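# Sort forceps into the correct tool block hole

## Task

Set the forceps upright in the tool block, tips resting at the bottom of a hole. If the forceps have never touched the bare table, use the hole at the green end; if they have, use the hole at the red end. Clean forceps must not be set down on the table. The beaker and the block must remain upright. The task fails if the beaker's liquid spills, if the beaker is struck hard, or if glass is squeezed or pressed hard or dropped more than a few centimetres, since that can break it.

## Robot and tools

ROBOT. Two arms, left_arm and right_arm, face each other across a table. Each has a five-finger hand: a left hand on left_arm and a right hand on right_arm. Calibrated bases in the scene frame: left_arm at (+0.023, +0.517, 0) m, right_arm at (+0.035, -0.589, 0) m. The scene frame has its origin on the table top midway between the arms, with z = 0 at the table top, +z up, and left_arm on the +y side. Image left and right do not match the arm names.

HAND POINT. Each arm is steered by a point 0.05 m in front of the palm, 0.15 m out from the wrist flange. Its +z runs along the straight fingers, +y points out of the palm, and +x runs across the palm away from the thumb on the right hand and toward the thumb on the left hand. Straight fingertips reach 0.06 to 0.07 m past the point along +z and sit 0.06 m behind it along -y. A wrist bracket on the little-finger side can hit things, and with level fingers the wrist can hang below the point and reach the table first.

ROW OF 28 NUMBERS. Every action row, and every move target, is a single list covering both arms, all values in [-1, 1]: left dx, dy, dz, rx, ry, rz; left thumb_turn, thumb_bend, index, middle, ring, little; left force_limit, speed; then the same 14 for the right arm. The six pose numbers are an offset, not a pose. They are measured from that arm's Hand target as it stood when the action or move began, along that Hand target's own axes. 1.0 equals 0.6 m for dx, dy, dz and 180 degrees for rx, ry, rz, which together form one rotation vector. All six at 0 re-commands the current Hand target. Hand motor numbers are absolute targets: -1 open/straight, +1 closed (thumb_turn +1 puts the thumb in front of the palm). force_limit runs from about 0 N at -1 to 10 N at +1 (15 N for the two thumb motors). speed rises from near zero at -1 to full at +0.48 and above. Nothing in a row means 'no change': to keep a hand as it is, resend the last eight hand numbers you sent it (or, before any, its hand_measured plus hand_force_limit and hand_speed). For a gentle grip close at speed -0.94 or below. A grip fits objects about 0.035 to 0.065 m thick with the thumb turned in, or a handle down to about 0.025 m.

TOOLS.
execute_actions(actions, cameras): actions is a list of actions; each is a table of up to 15 rows, one per 1/30 s step, the last row held for the remainder. Every row counts from the action's starting Hand target, not from the previous row. An empty actions list returns camera images.
move(target, speed, blend, stop_force, zero, blocking, cameras): a straight-line path for each hand point. target is one 28-number row or up to 15 rows, every row offset from the same starting Hand targets. speed in m/s, 0.002 to 3.6 (default 0.25); turns up to twice that in rad/s. blend in m rounds corners in a list. stop_force in N, 3 to 120, ends an arm's path when its wrist sensor feels that much push; not reliable for light loose objects or while the hand rotates, and leave it out when moving off a contact. zero chooses whether the sensor is re-zeroed first. blocking=false returns early but cannot be combined with stop_force. Paths do not avoid obstacles.
wait(seconds 0 to 10), stop() brakes a running move, zoom_image(camera, region [x0, y0, x1, y1] pixels), show_instructions(), zero_wrist_force(arm), finished_scene(scene: the current scene's number, irreversible).
Cameras: cam_high, cam_low, cam_left_wrist, cam_right_wrist, each 672x504.

RESULTS. Positions are in metres and orientations as quat_wxyz in the scene frame. Hand target is the last commanded pose after clipping, and the next offsets start from it; the hand often rests a little short. hand_measured, hand_stopped_by (moving, target, force, stalled, fault) and hand_load_n follow the six-motor order. A move result adds a 'move:' line such as done, off_target, held or fault, plus limits that acted. Wrist force and torque are given in the end effector's axes. Watch for MOTOR HOT and fault lines.

LIMITS AND HAZARDS. Commanded orientation is clipped to within 32 degrees of the measured one per step. A joint torque over its limit, or roughly 150 N of outside force, stops the arm for 10 s; wrist joints are weak (about 14-15 N m). Arms are stiff, so aiming even slightly past a firm contact can fault. Motors that overheat brake the arm for 30 to 60 s. Avoid arm-to-arm contact and closing one hand on the other. Do not move near an arm's own base. Never knock or hard-squeeze the beaker, drop parts, release moving parts, or let anything leave the table.

Each tool is called after "Call:" as name(argument=value, ...) on one line, values as JSON.

Reference images:

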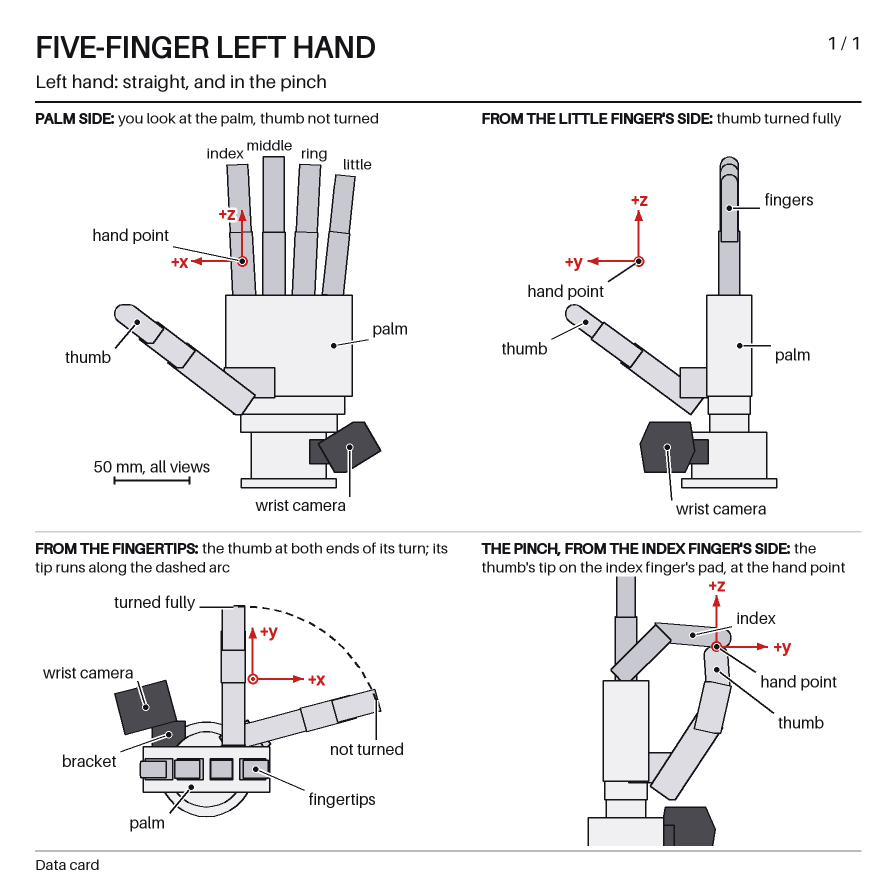

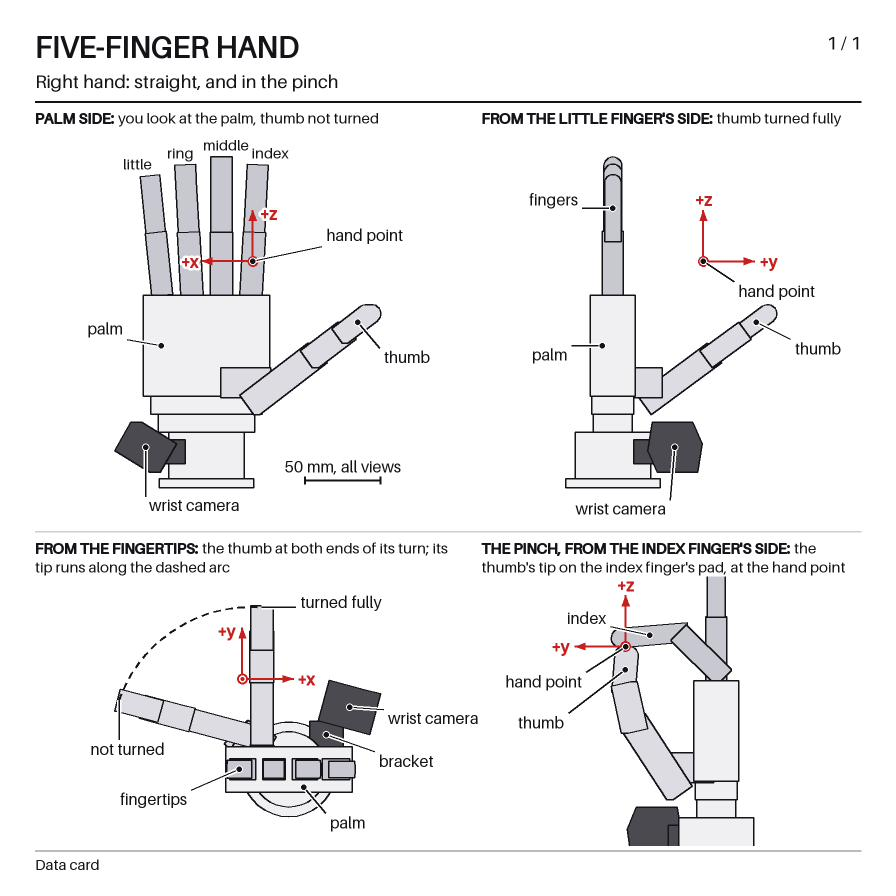

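## Session

Call:
execute_actions(actions=[])

Scene clock: 0.00 s.
left_arm: end_effector_position=(+0.1606, +0.2460, +0.4829) hand_measured=(-1.000, -1.000, -1.000, -1.000, -1.000, -1.000) hand_load_n=(+0.0, +0.0, +0.0, +0.0, +0.0, +0.0) hand_stopped_by=(target, target, target, target, target, target) hand_force_limit=0.00 hand_speed=-0.80 end_effector_quat_wxyz=(+0.014, +0.947, -0.321, +0.019) | right_arm: end_effector_position=(+0.1337, -0.3163, +0.4713) hand_measured=(-1.000, -1.000, -1.000, -1.000, -1.000, -1.000) hand_load_n=(+0.0, +0.0, +0.0, +0.5, +0.0, +0.0) hand_stopped_by=(target, target, target, target, target, target) hand_force_limit=0.00 hand_speed=-0.80 end_effector_quat_wxyz=(+0.003, -0.375, +0.927, +0.000)
Joint positions: left_arm=[4.337 -1.428 -1.318 1.213 -1.543 1.871] | right_arm=[-1.172 -1.734 1.368 1.93 1.571 -1.877]
Joint velocities: within noise
Joint torques (N m): no reading
Wrist force (N): no reading
Wrist torque (N m): no reading
Wrist force, peak (N): no reading
Hand target: left_arm +0.1606, +0.2460, +0.4829; +0.014, +0.947, -0.321, +0.019 | right_arm +0.1337, -0.3163, +0.4713; +0.003, -0.375, +0.927, +0.000

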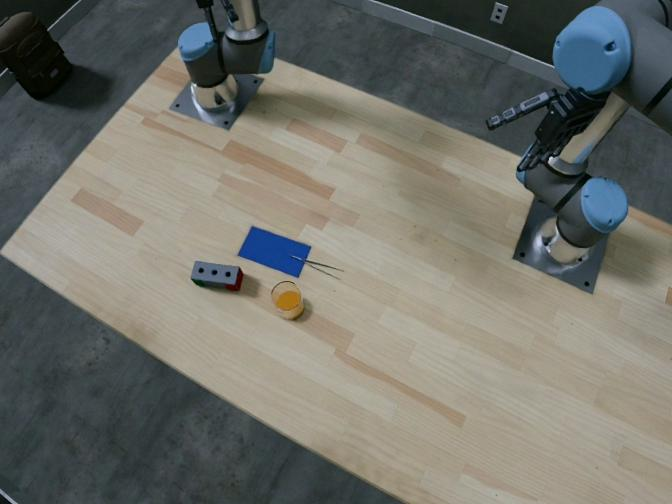

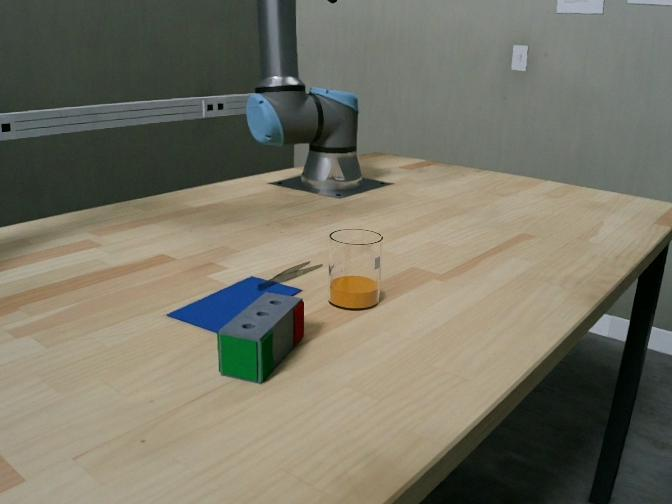

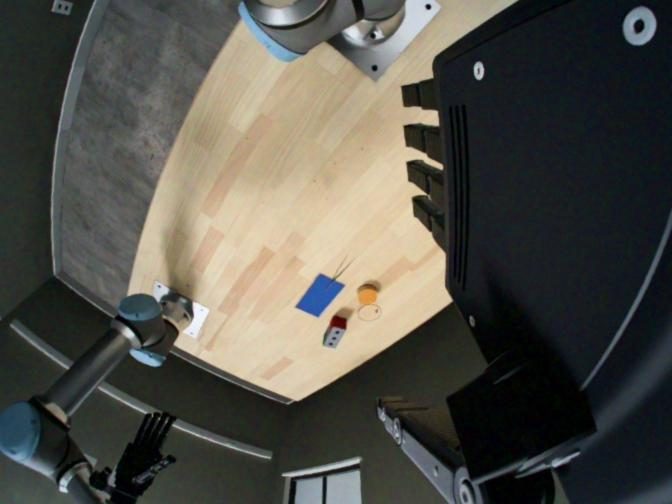

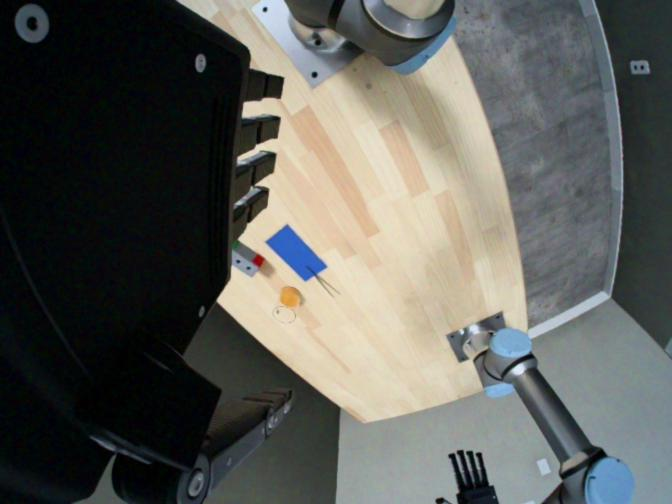

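Call:
zoom_image(camera="cam_high", region=[170, 200, 370, 350])

Call:
zoom_image(camera="cam_low", region=[150, 210, 400, 400])

Call:
zoom_image(camera="cam_left_wrist", region=[270, 230, 400, 360])

Call:
zoom_image(camera="cam_right_wrist", region=[220, 200, 360, 340])

Scaled by 2.520 from the camera's 672x504 image, which has a finer 960x720 frame.

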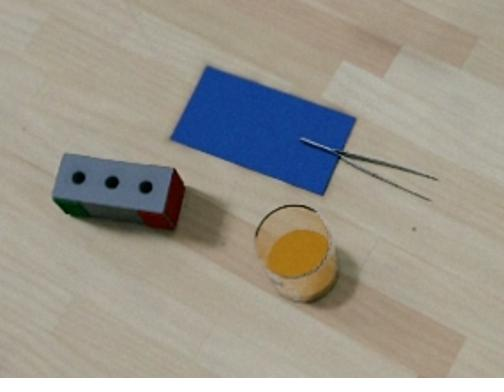

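Scaled by 2.016 from the camera's 672x504 image, which has a finer 960x720 frame.

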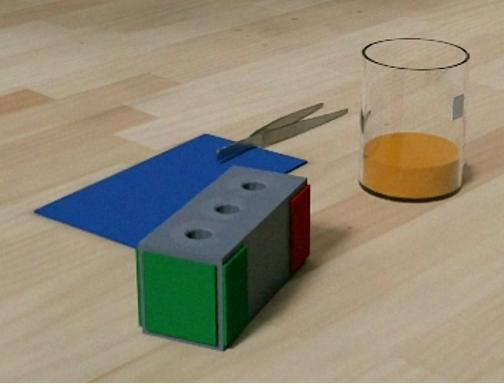

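Scaled by 3.877 from the camera's 672x504 image, which has a finer 960x720 frame.

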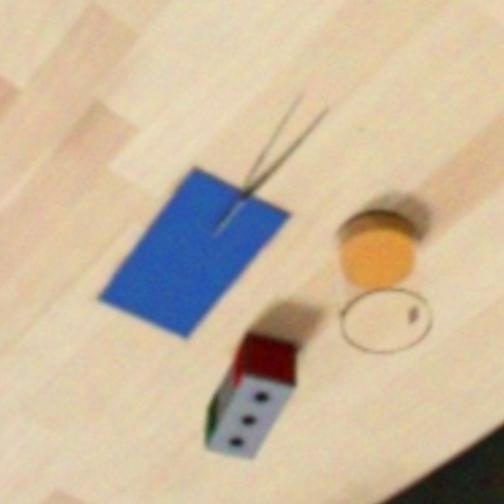

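Scaled by 3.600 from the camera's 672x504 image, which has a finer 960x720 frame.

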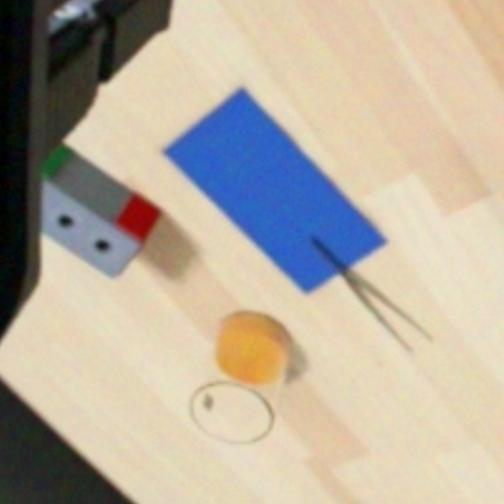

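Call:
move(target=[0,0,0,0,0,0,-1,-1,-1,-1,-1,-1,0,-0.8,-0.4735,0.02,0.5737,0.1312,-0.0557,-0.2513,-1,-1,-1,-1,-1,-1,0,-0.8], speed=0.35, cameras=["all"])

Scene clock: 33.20 s.
left_arm: end_effector_position=(+0.1606, +0.2460, +0.4829) hand_measured=(-1.000, -1.000, -1.000, -1.000, -1.000, -1.000) hand_load_n=(+0.0, +0.0, +0.0, +0.0, +0.0, +0.5) hand_stopped_by=(target, target, target, target, target, target) hand_force_limit=0.00 hand_speed=-0.80 end_effector_quat_wxyz=(+0.014, +0.947, -0.321, +0.019) | right_arm: end_effector_position=(+0.3312, -0.1093, +0.1289) hand_measured=(-1.000, -1.000, -1.000, -1.000, -1.000, -1.000) hand_load_n=(+0.0, +0.0, +0.0, +0.0, +0.0, +0.0) hand_stopped_by=(target, target, target, target, target, target) hand_force_limit=0.00 hand_speed=-0.80 end_effector_quat_wxyz=(+0.156, -0.690, +0.690, -0.154)
Joint positions: left_arm=[4.337 -1.428 -1.318 1.213 -1.543 1.871] | right_arm=[-0.827 -1.045 1.351 0.947 1.883 -2.384]
Joint torques (N m): left_arm=[1.81 9.73 16.93 -1.71 -0.29 -0.05] | right_arm=[10.47 -30.74 -27.18 0.07 2.06 -1.56]
Wrist force (N): left_arm=[0.4 0.0 0.0] | right_arm=[0.4 0.3 0.5]
Wrist torque (N m): left_arm=[0.00 -0.06 0.03] | right_arm=[0.01 -0.06 0.07]
Wrist force, peak (N): left_arm=[0.6 0.5 -0.2] | right_arm=[0.0 -0.4 1.2]
Hand target: left_arm +0.1606, +0.2460, +0.4829; +0.014, +0.947, -0.321, +0.019 | right_arm +0.3313, -0.1092, +0.1287; -0.156, +0.690, -0.690, +0.154
Off the commanded pose: left_arm 0.000 m, 0 deg | right_arm 0.000 m, 0 deg.
move: done
camera_calibration:
cam_right_wrist: T_world_to_cam=[[-0.863534, -0.236709, -0.445284, 0.322087], [-0.417979, 0.829973, 0.369376, 0.183949], [0.282139, 0.505088, -0.815649, 0.179126], [0, 0, 0, 1]] pos_world=[0.304481, -0.166906, 0.221578]

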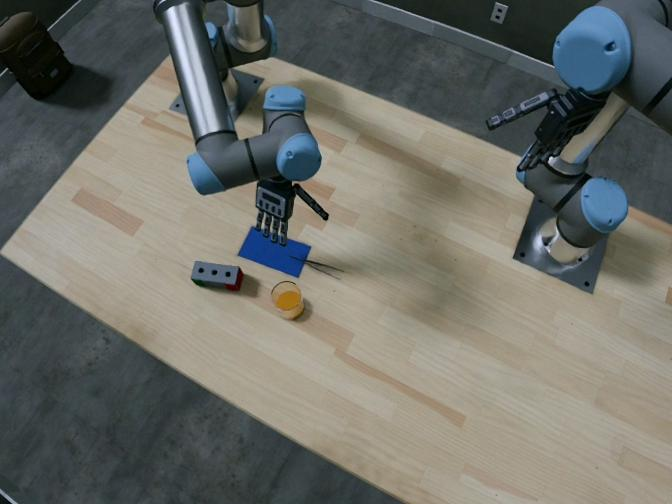

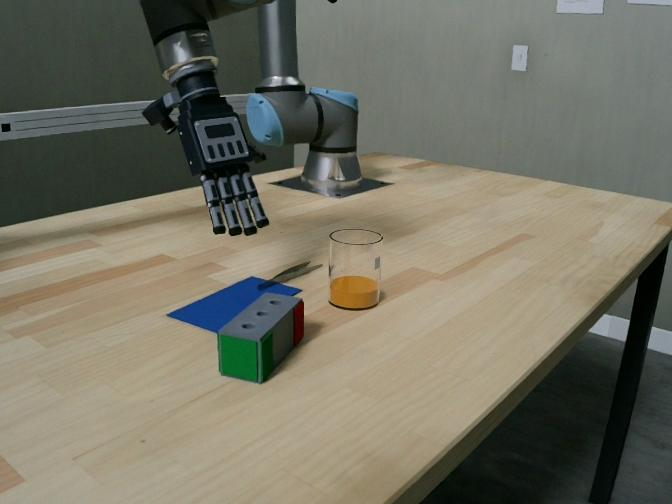

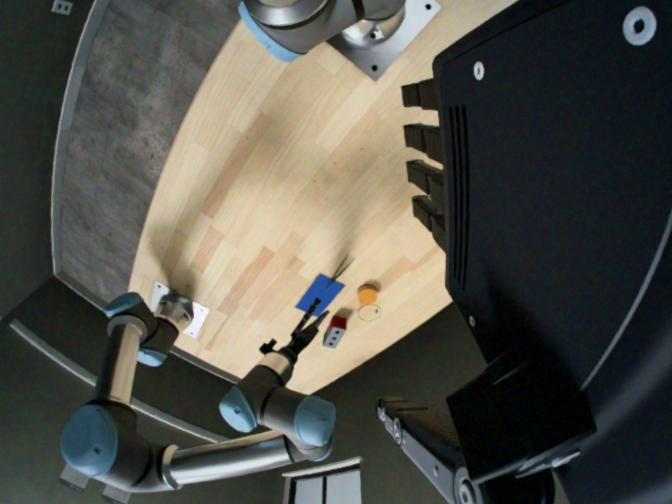

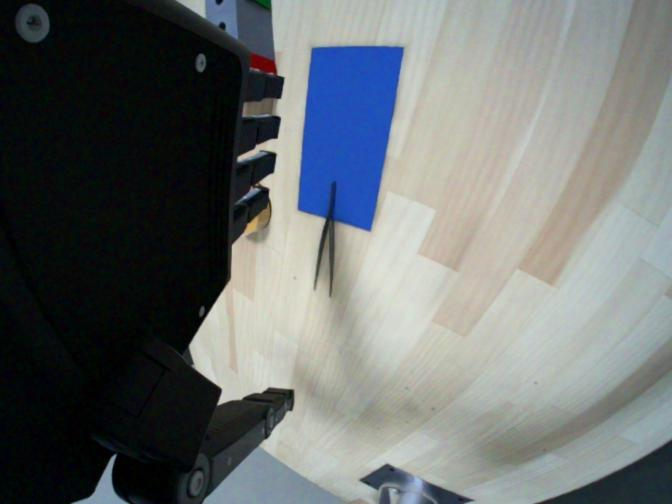

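Call:
zoom_image(camera="cam_right_wrist", region=[280, 160, 400, 310])

Call:
zoom_image(camera="cam_low", region=[230, 240, 340, 310])

Call:
zoom_image(camera="cam_high", region=[270, 235, 360, 295])

Scaled by 3.360 from the camera's 672x504 image, which has a finer 960x720 frame.

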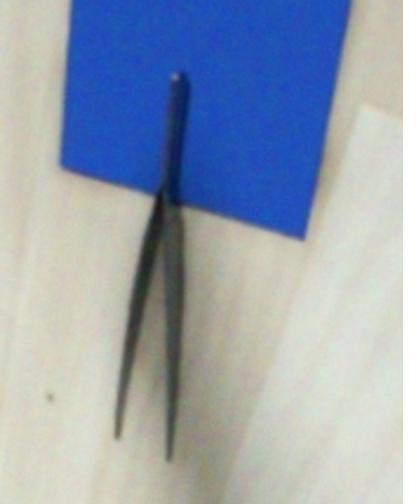

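Scaled by 4.582 from the camera's 672x504 image, which has a finer 960x720 frame.

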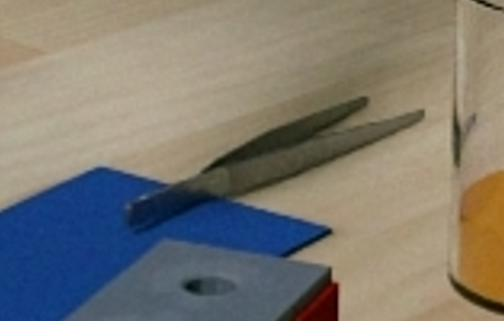

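Scaled by 5.600 from the camera's 672x504 image, which has a finer 960x720 frame.

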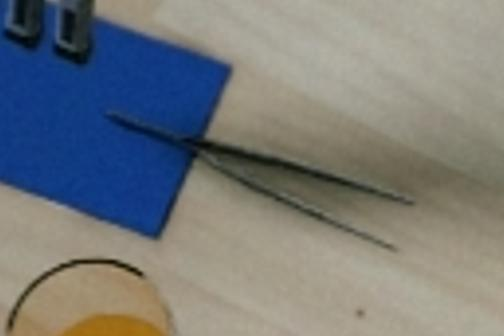

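Call:
move(target=[0,0,0,0,0,0,-1,-1,-1,-1,-1,-1,0,-0.8,-0.1252,-0.0578,0.0992,0.2940,-0.0352,-0.0280,1,-0.1,0,0,-1,-1,0,0.2], speed=0.3, cameras=["all"])

Scene clock: 109.03 s.
left_arm: end_effector_position=(+0.1606, +0.2460, +0.4829) hand_measured=(-1.000, -1.000, -1.000, -1.000, -1.000, -1.000) hand_load_n=(+0.0, +0.0, +0.0, +0.0, +0.0, +0.0) hand_stopped_by=(target, target, target, target, target, target) hand_force_limit=0.00 hand_speed=-0.80 end_effector_quat_wxyz=(+0.014, +0.947, -0.321, +0.019) | right_arm: end_effector_position=(+0.3880, -0.0339, +0.0900) hand_measured=(+1.000, -0.100, +0.000, +0.000, -1.000, -1.000) hand_load_n=(+0.0, +0.0, +0.0, +0.0, +0.0, +0.0) hand_stopped_by=(target, target, target, target, target, target) hand_force_limit=0.00 hand_speed=0.20 end_effector_quat_wxyz=(+0.477, -0.584, +0.510, -0.414)
Joint positions: left_arm=[4.337 -1.428 -1.318 1.213 -1.543 1.871] | right_arm=[-0.581 -1.051 1.702 -0.323 2.46 -2.881]
Joint torques (N m): left_arm=[0.08 10.96 20.48 -0.32 -0.17 0.23] | right_arm=[-11.23 -45.85 -10.4 -1.55 -0.71 -1.33]
Wrist force (N): left_arm=[0.3 0.2 0.0] | right_arm=[0.8 0.3 0.9]
Wrist torque (N m): left_arm=[0.03 -0.05 0.01] | right_arm=[-0.03 -0.16 0.08]
Wrist force, peak (N): left_arm=[0.7 0.1 -0.5] | right_arm=[1.7 1.3 -0.2]
Hand target: left_arm +0.1606, +0.2460, +0.4829; +0.014, +0.947, -0.321, +0.019 | right_arm +0.3881, -0.0339, +0.0899; -0.477, +0.584, -0.510, +0.414
Off the commanded pose: left_arm 0.000 m, 0 deg | right_arm 0.000 m, 0 deg.
move: done
camera_calibration:
cam_right_wrist: T_world_to_cam=[[-0.130577, -0.255943, -0.957832, 0.13269], [-0.652805, 0.749315, -0.111231, 0.291035], [0.746187, 0.610754, -0.264924, -0.132773], [0, 0, 0, 1]] pos_world=[0.306389, -0.103024, 0.124292]

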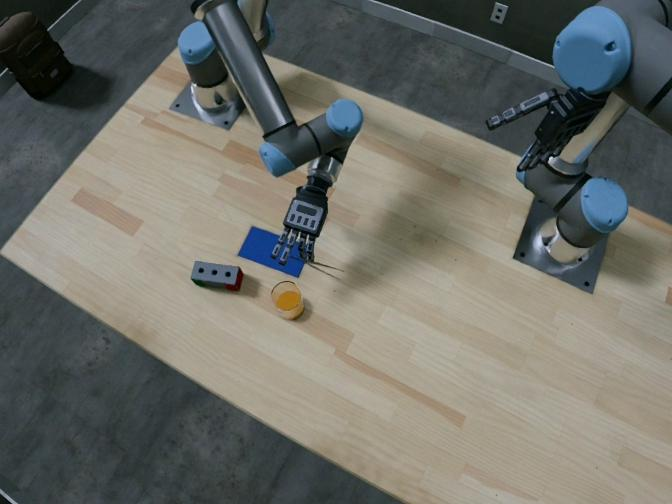

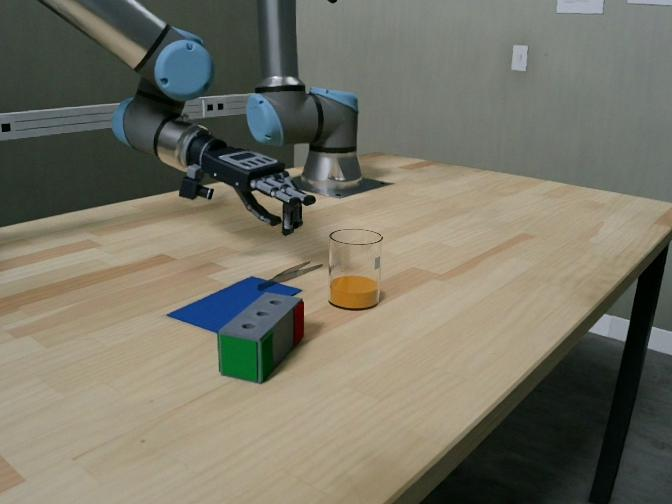

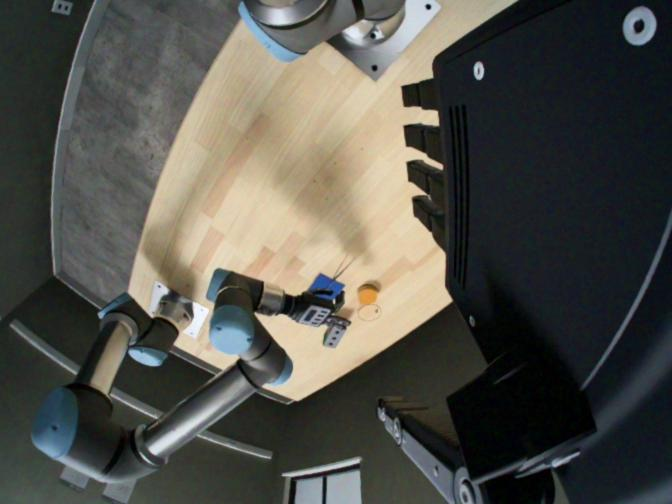

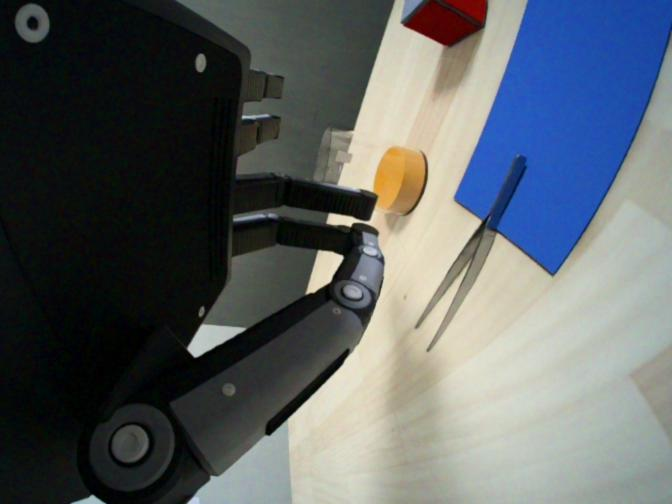

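Call:
zoom_image(camera="cam_right_wrist", region=[320, 130, 570, 370])

Call:
zoom_image(camera="cam_high", region=[260, 180, 360, 290])

Call:
zoom_image(camera="cam_low", region=[180, 140, 340, 300])

Scaled by 2.016 from the camera's 672x504 image, which has a finer 960x720 frame.

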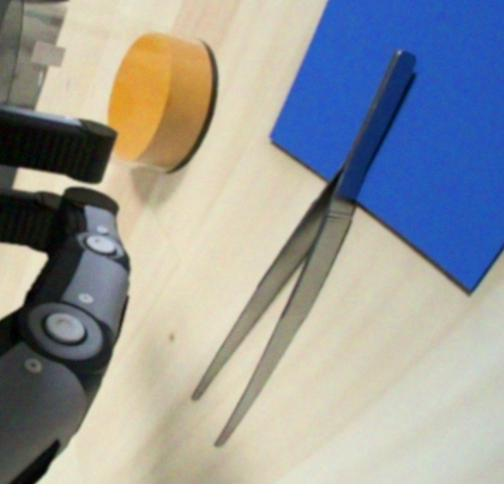

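Scaled by 4.582 from the camera's 672x504 image, which has a finer 960x720 frame.

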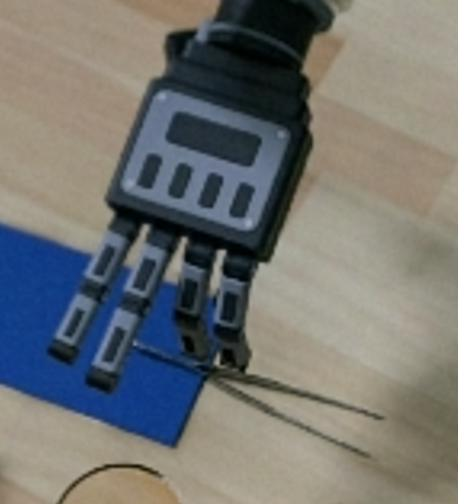

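Scaled by 3.150 from the camera's 672x504 image, which has a finer 960x720 frame.

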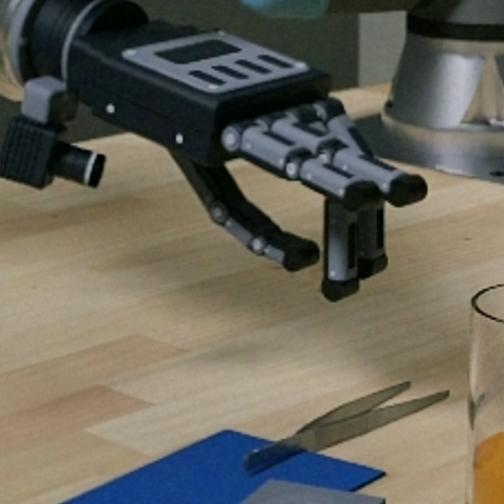

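Call:
move(target=[0,0,0,0,0,0,-1,-1,-1,-1,-1,-1,0,-0.8,-0.0016,0.0958,0.0304,0,0,0,1,-0.1,0.1,0.1,-1,-1,0,0.2], speed=0.15, cameras=["cam_right_wrist","cam_low","cam_high"])

Call:
zoom_image(camera="cam_right_wrist", region=[300, 80, 550, 330])

Call:
zoom_image(camera="cam_low", region=[200, 190, 340, 310])

Call:
zoom_image(camera="cam_high", region=[260, 210, 360, 300])

Scene clock: 162.50 s.
left_arm: end_effector_position=(+0.1606, +0.2460, +0.4829) hand_measured=(-1.000, -1.000, -1.000, -1.000, -1.000, -1.000) hand_load_n=(+0.0, +0.0, +0.0, +0.0, +0.0, +0.0) hand_stopped_by=(target, target, target, target, target, target) hand_force_limit=0.00 hand_speed=-0.80 end_effector_quat_wxyz=(+0.014, +0.947, -0.321, +0.019) | right_arm: end_effector_position=(+0.3940, -0.0320, +0.0301) hand_measured=(+1.000, -0.100, +0.100, +0.100, -1.000, -1.000) hand_load_n=(+0.0, +0.5, +0.0, +0.0, +0.0, +0.0) hand_stopped_by=(target, target, target, target, target, target) hand_force_limit=0.00 hand_speed=0.20 end_effector_quat_wxyz=(+0.477, -0.584, +0.510, -0.414)
Joint positions: left_arm=[4.337 -1.428 -1.318 1.213 -1.543 1.871] | right_arm=[-0.59 -0.953 1.729 -0.452 2.452 -2.886]
Joint torques (N m): left_arm=[0.18 10.8 20.96 -0.35 -0.08 0.03] | right_arm=[-11.5 -30.31 -7.63 -1.38 -0.84 -1.32]
Wrist force (N): left_arm=[-0.1 0.0 -0.1] | right_arm=[0.6 -0.1 1.1]
Wrist torque (N m): left_arm=[0.00 0.01 0.00] | right_arm=[-0.12 -0.13 0.07]
Wrist force, peak (N): left_arm=[0.2 0.1 -0.7] | right_arm=[1.4 0.2 0.9]
Hand target: left_arm +0.1606, +0.2460, +0.4829; +0.014, +0.947, -0.321, +0.019 | right_arm +0.3941, -0.0320, +0.0300; -0.477, +0.584, -0.510, +0.414
Off the commanded pose: left_arm 0.000 m, 0 deg | right_arm 0.000 m, 0 deg.
move: done
camera_calibration:
cam_right_wrist: T_world_to_cam=[[-0.130505, -0.255886, -0.957858, 0.0765447], [-0.652797, 0.749322, -0.111235, 0.286939], [0.746207, 0.610769, -0.264831, -0.15423], [0, 0, 0, 1]] pos_world=[0.312389, -0.101224, 0.0643917]
Images, in order (width x height): cam_high 672x504, cam_low 672x504, cam_right_wrist 672x504.

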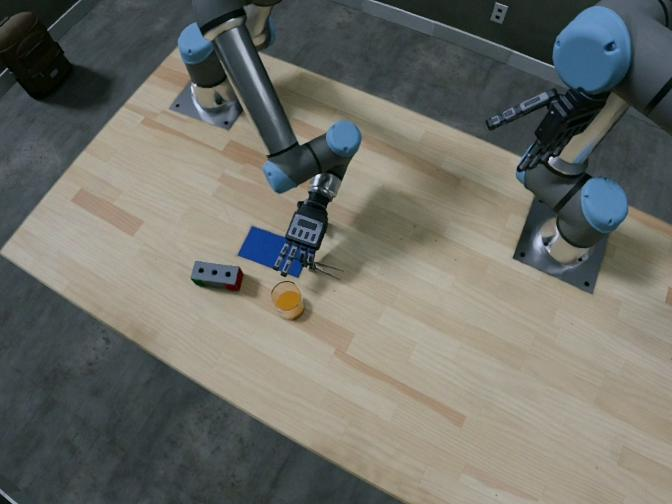

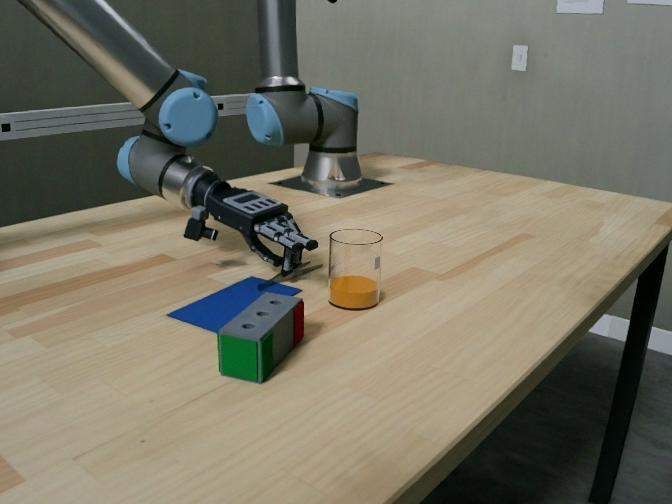

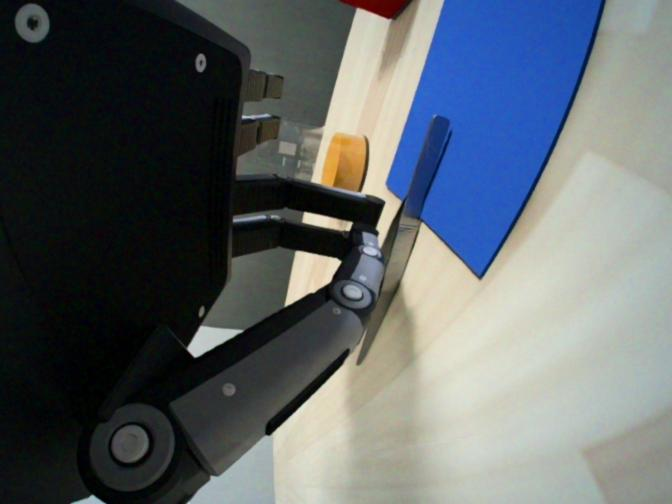

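Scaled by 2.016 from the camera's 672x504 image, which has a finer 960x720 frame.

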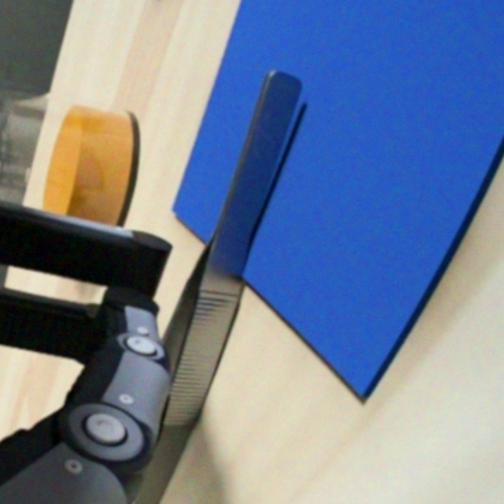

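Scaled by 3.600 from the camera's 672x504 image, which has a finer 960x720 frame.

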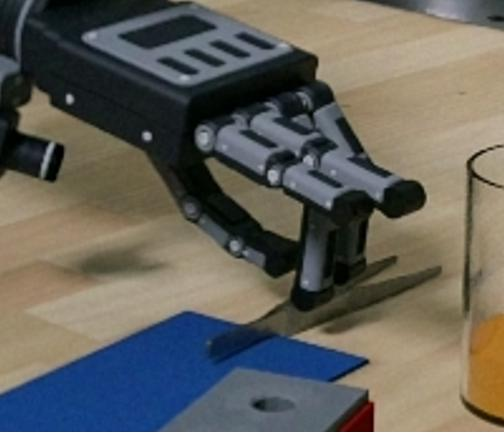

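Scaled by 5.040 from the camera's 672x504 image, which has a finer 960x720 frame.

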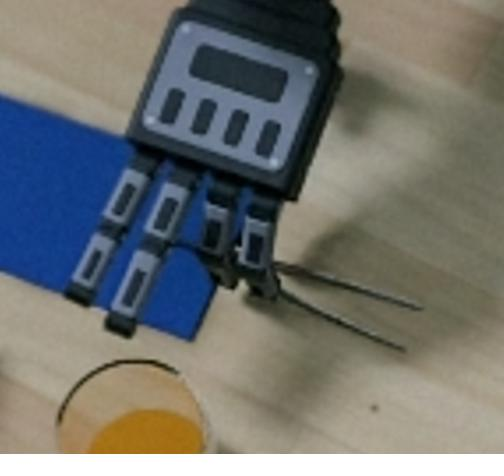

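Call:
move(target=[0,0,0,0,0,0,-1,-1,-1,-1,-1,-1,0,-0.8,-0.0005,0.0369,0.0026,0,0,0,1,-0.1,0,0,-1,-1,0,0.2], speed=0.02, stop_force=4, cameras=["cam_right_wrist","cam_low","cam_high"])

Call:
zoom_image(camera="cam_right_wrist", region=[300, 80, 550, 330])

Call:
zoom_image(camera="cam_low", region=[220, 210, 330, 310])

Call:
zoom_image(camera="cam_high", region=[270, 220, 350, 290])

Scene clock: 203.73 s.
left_arm: end_effector_position=(+0.1606, +0.2460, +0.4829) hand_measured=(-1.000, -1.000, -1.000, -1.000, -1.000, -1.000) hand_load_n=(+0.0, -0.5, +0.0, +0.0, +0.0, +0.0) hand_stopped_by=(target, target, target, target, target, target) hand_force_limit=0.00 hand_speed=-0.80 end_effector_quat_wxyz=(+0.014, +0.947, -0.321, +0.019) | right_arm: end_effector_position=(+0.3921, -0.0320, +0.0156) hand_measured=(+1.000, -0.100, +0.000, +0.000, -1.000, -1.000) hand_load_n=(+0.0, +0.5, +0.0, +0.0, +0.0, +0.0) hand_stopped_by=(target, target, target, target, target, target) hand_force_limit=0.00 hand_speed=0.20 end_effector_quat_wxyz=(+0.477, -0.584, +0.510, -0.414)
Joint positions: left_arm=[4.337 -1.428 -1.318 1.213 -1.543 1.871] | right_arm=[-0.587 -0.929 1.736 -0.481 2.455 -2.884]
Joint torques (N m): left_arm=[-0.13 11.48 22.56 -0.19 -0.23 0.02] | right_arm=[-11.31 -49.06 -24.81 0.56 -0.78 -0.92]
Wrist force (N): left_arm=[0.1 0.1 0.0] | right_arm=[0.6 -0.1 0.7]
Wrist torque (N m): left_arm=[0.02 -0.02 0.01] | right_arm=[-0.07 -0.12 0.06]
Wrist force, peak (N): left_arm=[0.5 0.7 -0.3] | right_arm=[2.0 -10.3 -4.0]
Hand target: left_arm +0.1606, +0.2460, +0.4829; +0.014, +0.947, -0.321, +0.019 | right_arm +0.3921, -0.0320, +0.0156; -0.477, +0.584, -0.510, +0.414 (not the last commanded pose)
Off the commanded pose: left_arm 0.000 m, 0 deg | right_arm 0.008 m, 0 deg.
move: contact (right_arm)
camera_calibration:
cam_right_wrist: T_world_to_cam=[[-0.130505, -0.255886, -0.957858, 0.0624078], [-0.652797, 0.749322, -0.111235, 0.284085], [0.746207, 0.610769, -0.264831, -0.156652], [0, 0, 0, 1]] pos_world=[0.310489, -0.101224, 0.0498917]
Images, in order (width x height): cam_high 672x504, cam_low 672x504, cam_right_wrist 672x504.

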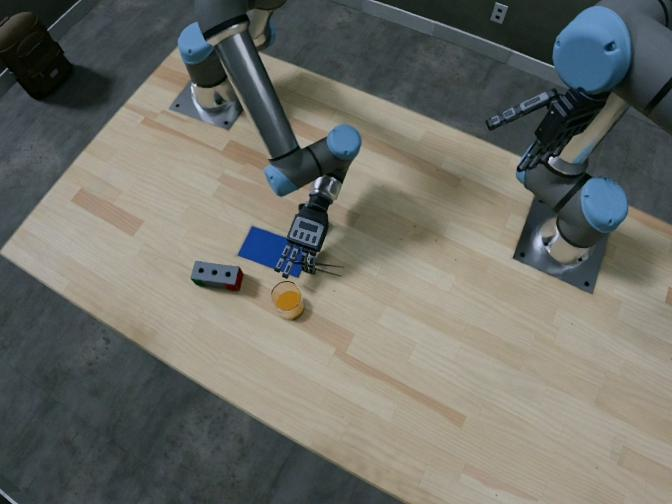

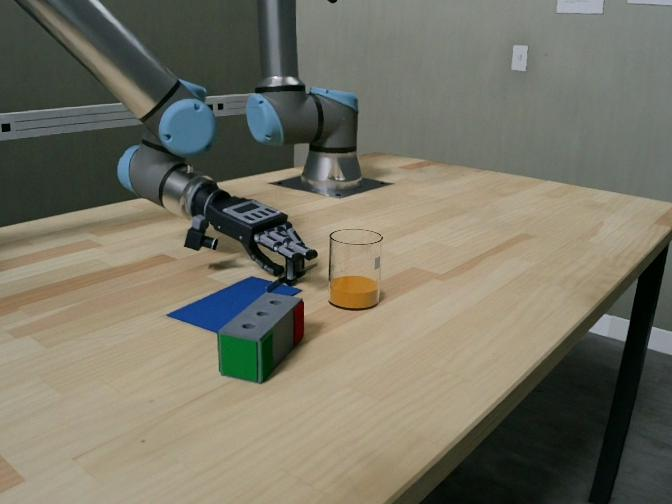

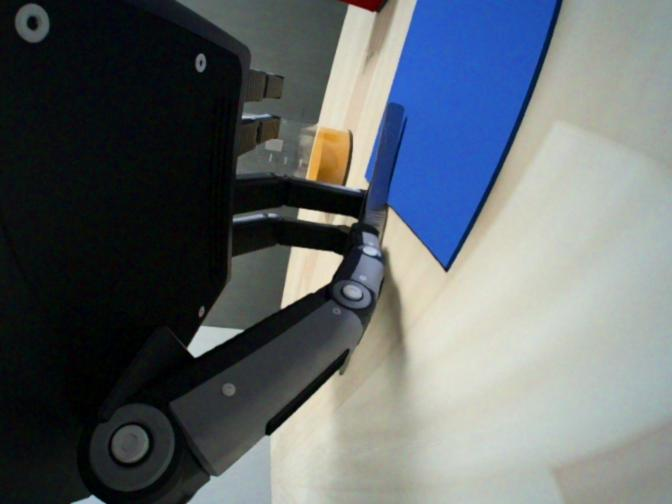

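Scaled by 2.016 from the camera's 672x504 image, which has a finer 960x720 frame.

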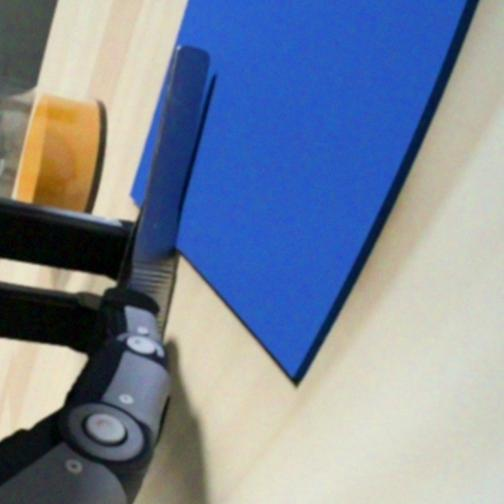

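Scaled by 4.582 from the camera's 672x504 image, which has a finer 960x720 frame.

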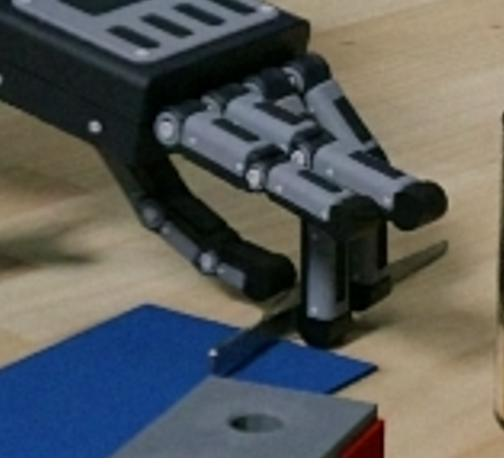

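Scaled by 6.300 from the camera's 672x504 image, which has a finer 960x720 frame.

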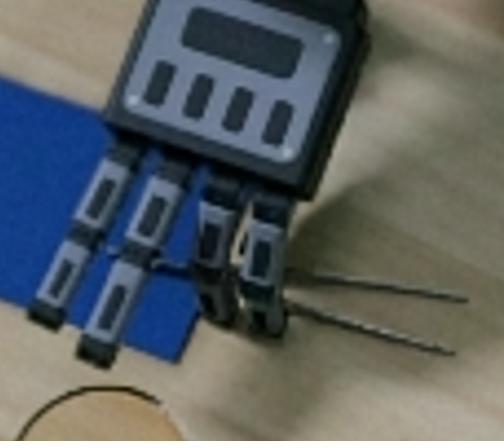

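Call:
move(target=[0,0,0,0,0,0,-1,-1,-1,-1,-1,-1,0,-0.8,0,-0.0106,-0.0022,0,0,-0.0778,1,-0.2,0,0,-1,-1,0,0.2], speed=0.1)

Call:
move(target=[0,0,0,0,0,0,-1,-1,-1,-1,-1,-1,0,-0.8,-0.0055,0.0222,0.0047,0,0,0,1,-0.2,0,0,-1,-1,0,0.2], speed=0.015, stop_force=4, cameras=["cam_right_wrist","cam_low","cam_high"])

Call:
zoom_image(camera="cam_right_wrist", region=[300, 80, 550, 330])

Call:
zoom_image(camera="cam_low", region=[220, 210, 330, 310])

Call:
zoom_image(camera="cam_high", region=[270, 220, 350, 290])

Scene clock: 269.37 s.
left_arm: end_effector_position=(+0.1606, +0.2460, +0.4829) hand_measured=(-1.000, -1.000, -1.000, -1.000, -1.000, -1.000) hand_load_n=(+0.5, +0.0, +0.0, +0.0, +0.0, +0.0) hand_stopped_by=(target, target, target, target, target, target) hand_force_limit=0.00 hand_speed=-0.80 end_effector_quat_wxyz=(+0.014, +0.947, -0.321, +0.019) | right_arm: end_effector_position=(+0.3921, -0.0321, +0.0221) hand_measured=(+1.000, -0.200, +0.000, +0.000, -1.000, -1.000) hand_load_n=(+0.0, +0.0, +0.0, +0.0, +0.0, +0.0) hand_stopped_by=(target, target, target, target, target, target) hand_force_limit=0.00 hand_speed=0.20 end_effector_quat_wxyz=(+0.423, -0.642, +0.435, -0.469)
Joint positions: left_arm=[4.337 -1.428 -1.318 1.213 -1.543 1.871] | right_arm=[-0.57 -0.922 1.68 -0.426 2.471 -3.119]
Joint torques (N m): left_arm=[0.71 12.24 21.86 -0.16 -0.14 -0.01] | right_arm=[10 -31.01 -25.23 0.86 1.98 -1]
Wrist force (N): left_arm=[0.5 0.3 0.1] | right_arm=[0.7 0.0 0.9]
Wrist torque (N m): left_arm=[0.05 -0.08 0.02] | right_arm=[-0.09 -0.13 0.11]
Wrist force, peak (N): left_arm=[0.6 0.6 -0.4] | right_arm=[1.1 0.0 1.1]
Hand target: left_arm +0.1606, +0.2460, +0.4829; +0.014, +0.947, -0.321, +0.019 | right_arm +0.3921, -0.0321, +0.0221; -0.422, +0.642, -0.435, +0.469
Off the commanded pose: left_arm 0.000 m, 0 deg | right_arm 0.000 m, 0 deg.
move: done

Scene clock: 271.33 s.
left_arm: end_effector_position=(+0.1606, +0.2460, +0.4829) hand_measured=(-1.000, -1.000, -1.000, -1.000, -1.000, -1.000) hand_load_n=(+0.0, +0.0, +0.0, +0.0, +0.0, +0.0) hand_stopped_by=(target, target, target, target, target, target) hand_force_limit=0.00 hand_speed=-0.80 end_effector_quat_wxyz=(+0.014, +0.947, -0.321, +0.019) | right_arm: end_effector_position=(+0.3921, -0.0321, +0.0124) hand_measured=(+1.000, -0.200, +0.000, +0.000, -1.000, -1.000) hand_load_n=(+0.0, +0.0, +0.0, +0.0, +0.0, +0.0) hand_stopped_by=(target, target, target, target, target, target) hand_force_limit=0.00 hand_speed=0.20 end_effector_quat_wxyz=(+0.422, -0.642, +0.435, -0.469)
Joint positions: left_arm=[4.337 -1.428 -1.318 1.213 -1.543 1.871] | right_arm=[-0.57 -0.906 1.684 -0.445 2.471 -3.12]
Joint torques (N m): left_arm=[1.37 11.72 21.29 -0.6 -0.19 0.19] | right_arm=[4.44 -49.99 -24.63 0.54 -0.77 -1]
Wrist force (N): left_arm=[0.1 0.1 -0.4] | right_arm=[0.7 -0.3 0.6]
Wrist torque (N m): left_arm=[0.04 -0.02 0.01] | right_arm=[-0.09 -0.11 0.10]
Wrist force, peak (N): left_arm=[0.4 0.6 0.1] | right_arm=[3.8 -7.7 -3.6]
Hand target: left_arm +0.1606, +0.2460, +0.4829; +0.014, +0.947, -0.321, +0.019 | right_arm +0.3921, -0.0321, +0.0124; -0.422, +0.642, -0.435, +0.469 (not the last commanded pose)
Off the commanded pose: left_arm 0.000 m, 0 deg | right_arm 0.004 m, 0 deg.
move: contact (right_arm)
camera_calibration:
cam_right_wrist: T_world_to_cam=[[-0.0820479, -0.479479, -0.873709, 0.0321445], [-0.681317, 0.666807, -0.301953, 0.294599], [0.727375, 0.570499, -0.381387, -0.14992], [0, 0, 0, 1]] pos_world=[0.3124, -0.0954989, 0.0598625]
Images, in order (width x height): cam_high 672x504, cam_low 672x504, cam_right_wrist 672x504.

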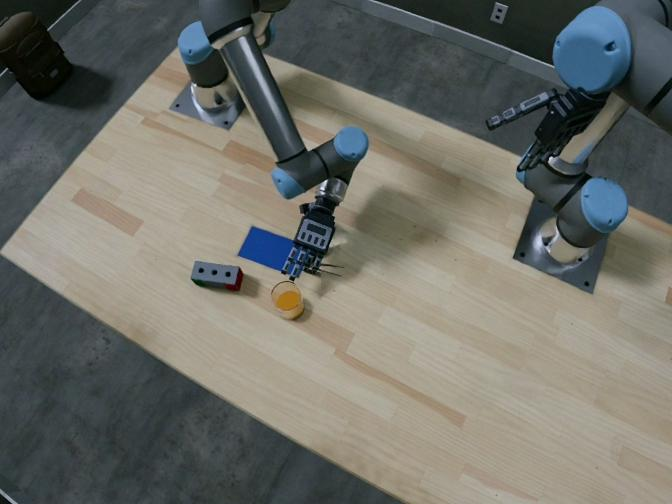

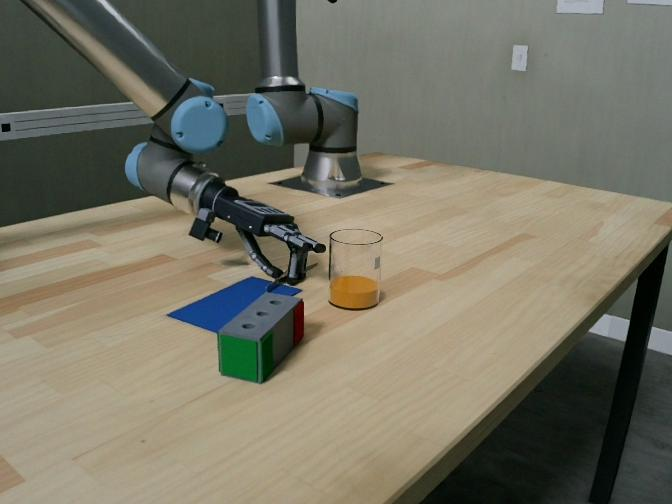

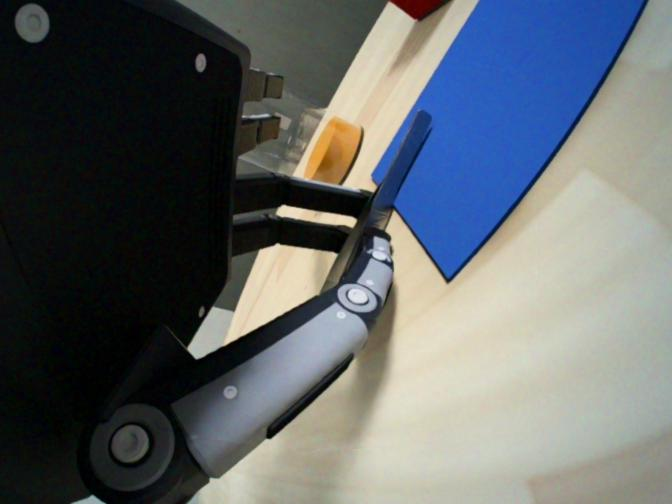

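Scaled by 2.016 from the camera's 672x504 image, which has a finer 960x720 frame.

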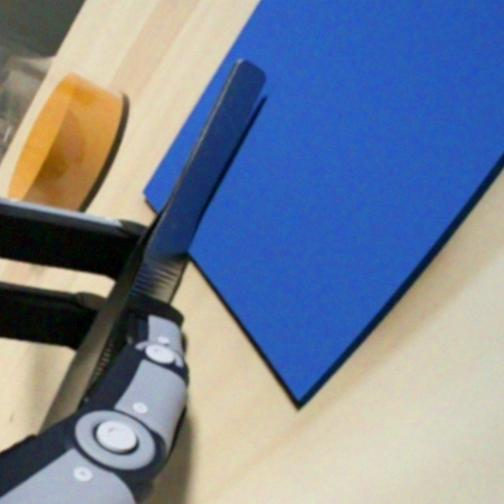

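Scaled by 4.582 from the camera's 672x504 image, which has a finer 960x720 frame.

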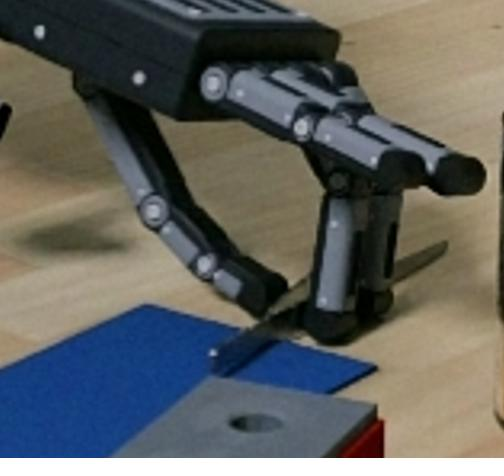

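Scaled by 6.300 from the camera's 672x504 image, which has a finer 960x720 frame.

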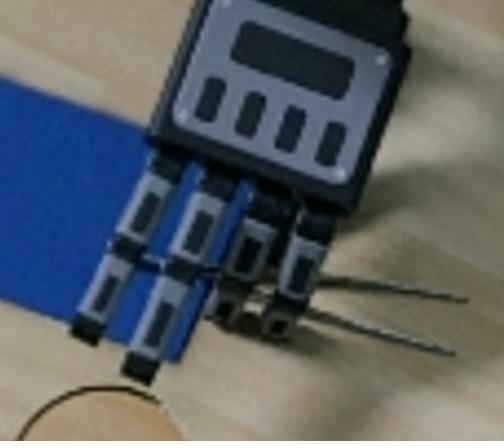

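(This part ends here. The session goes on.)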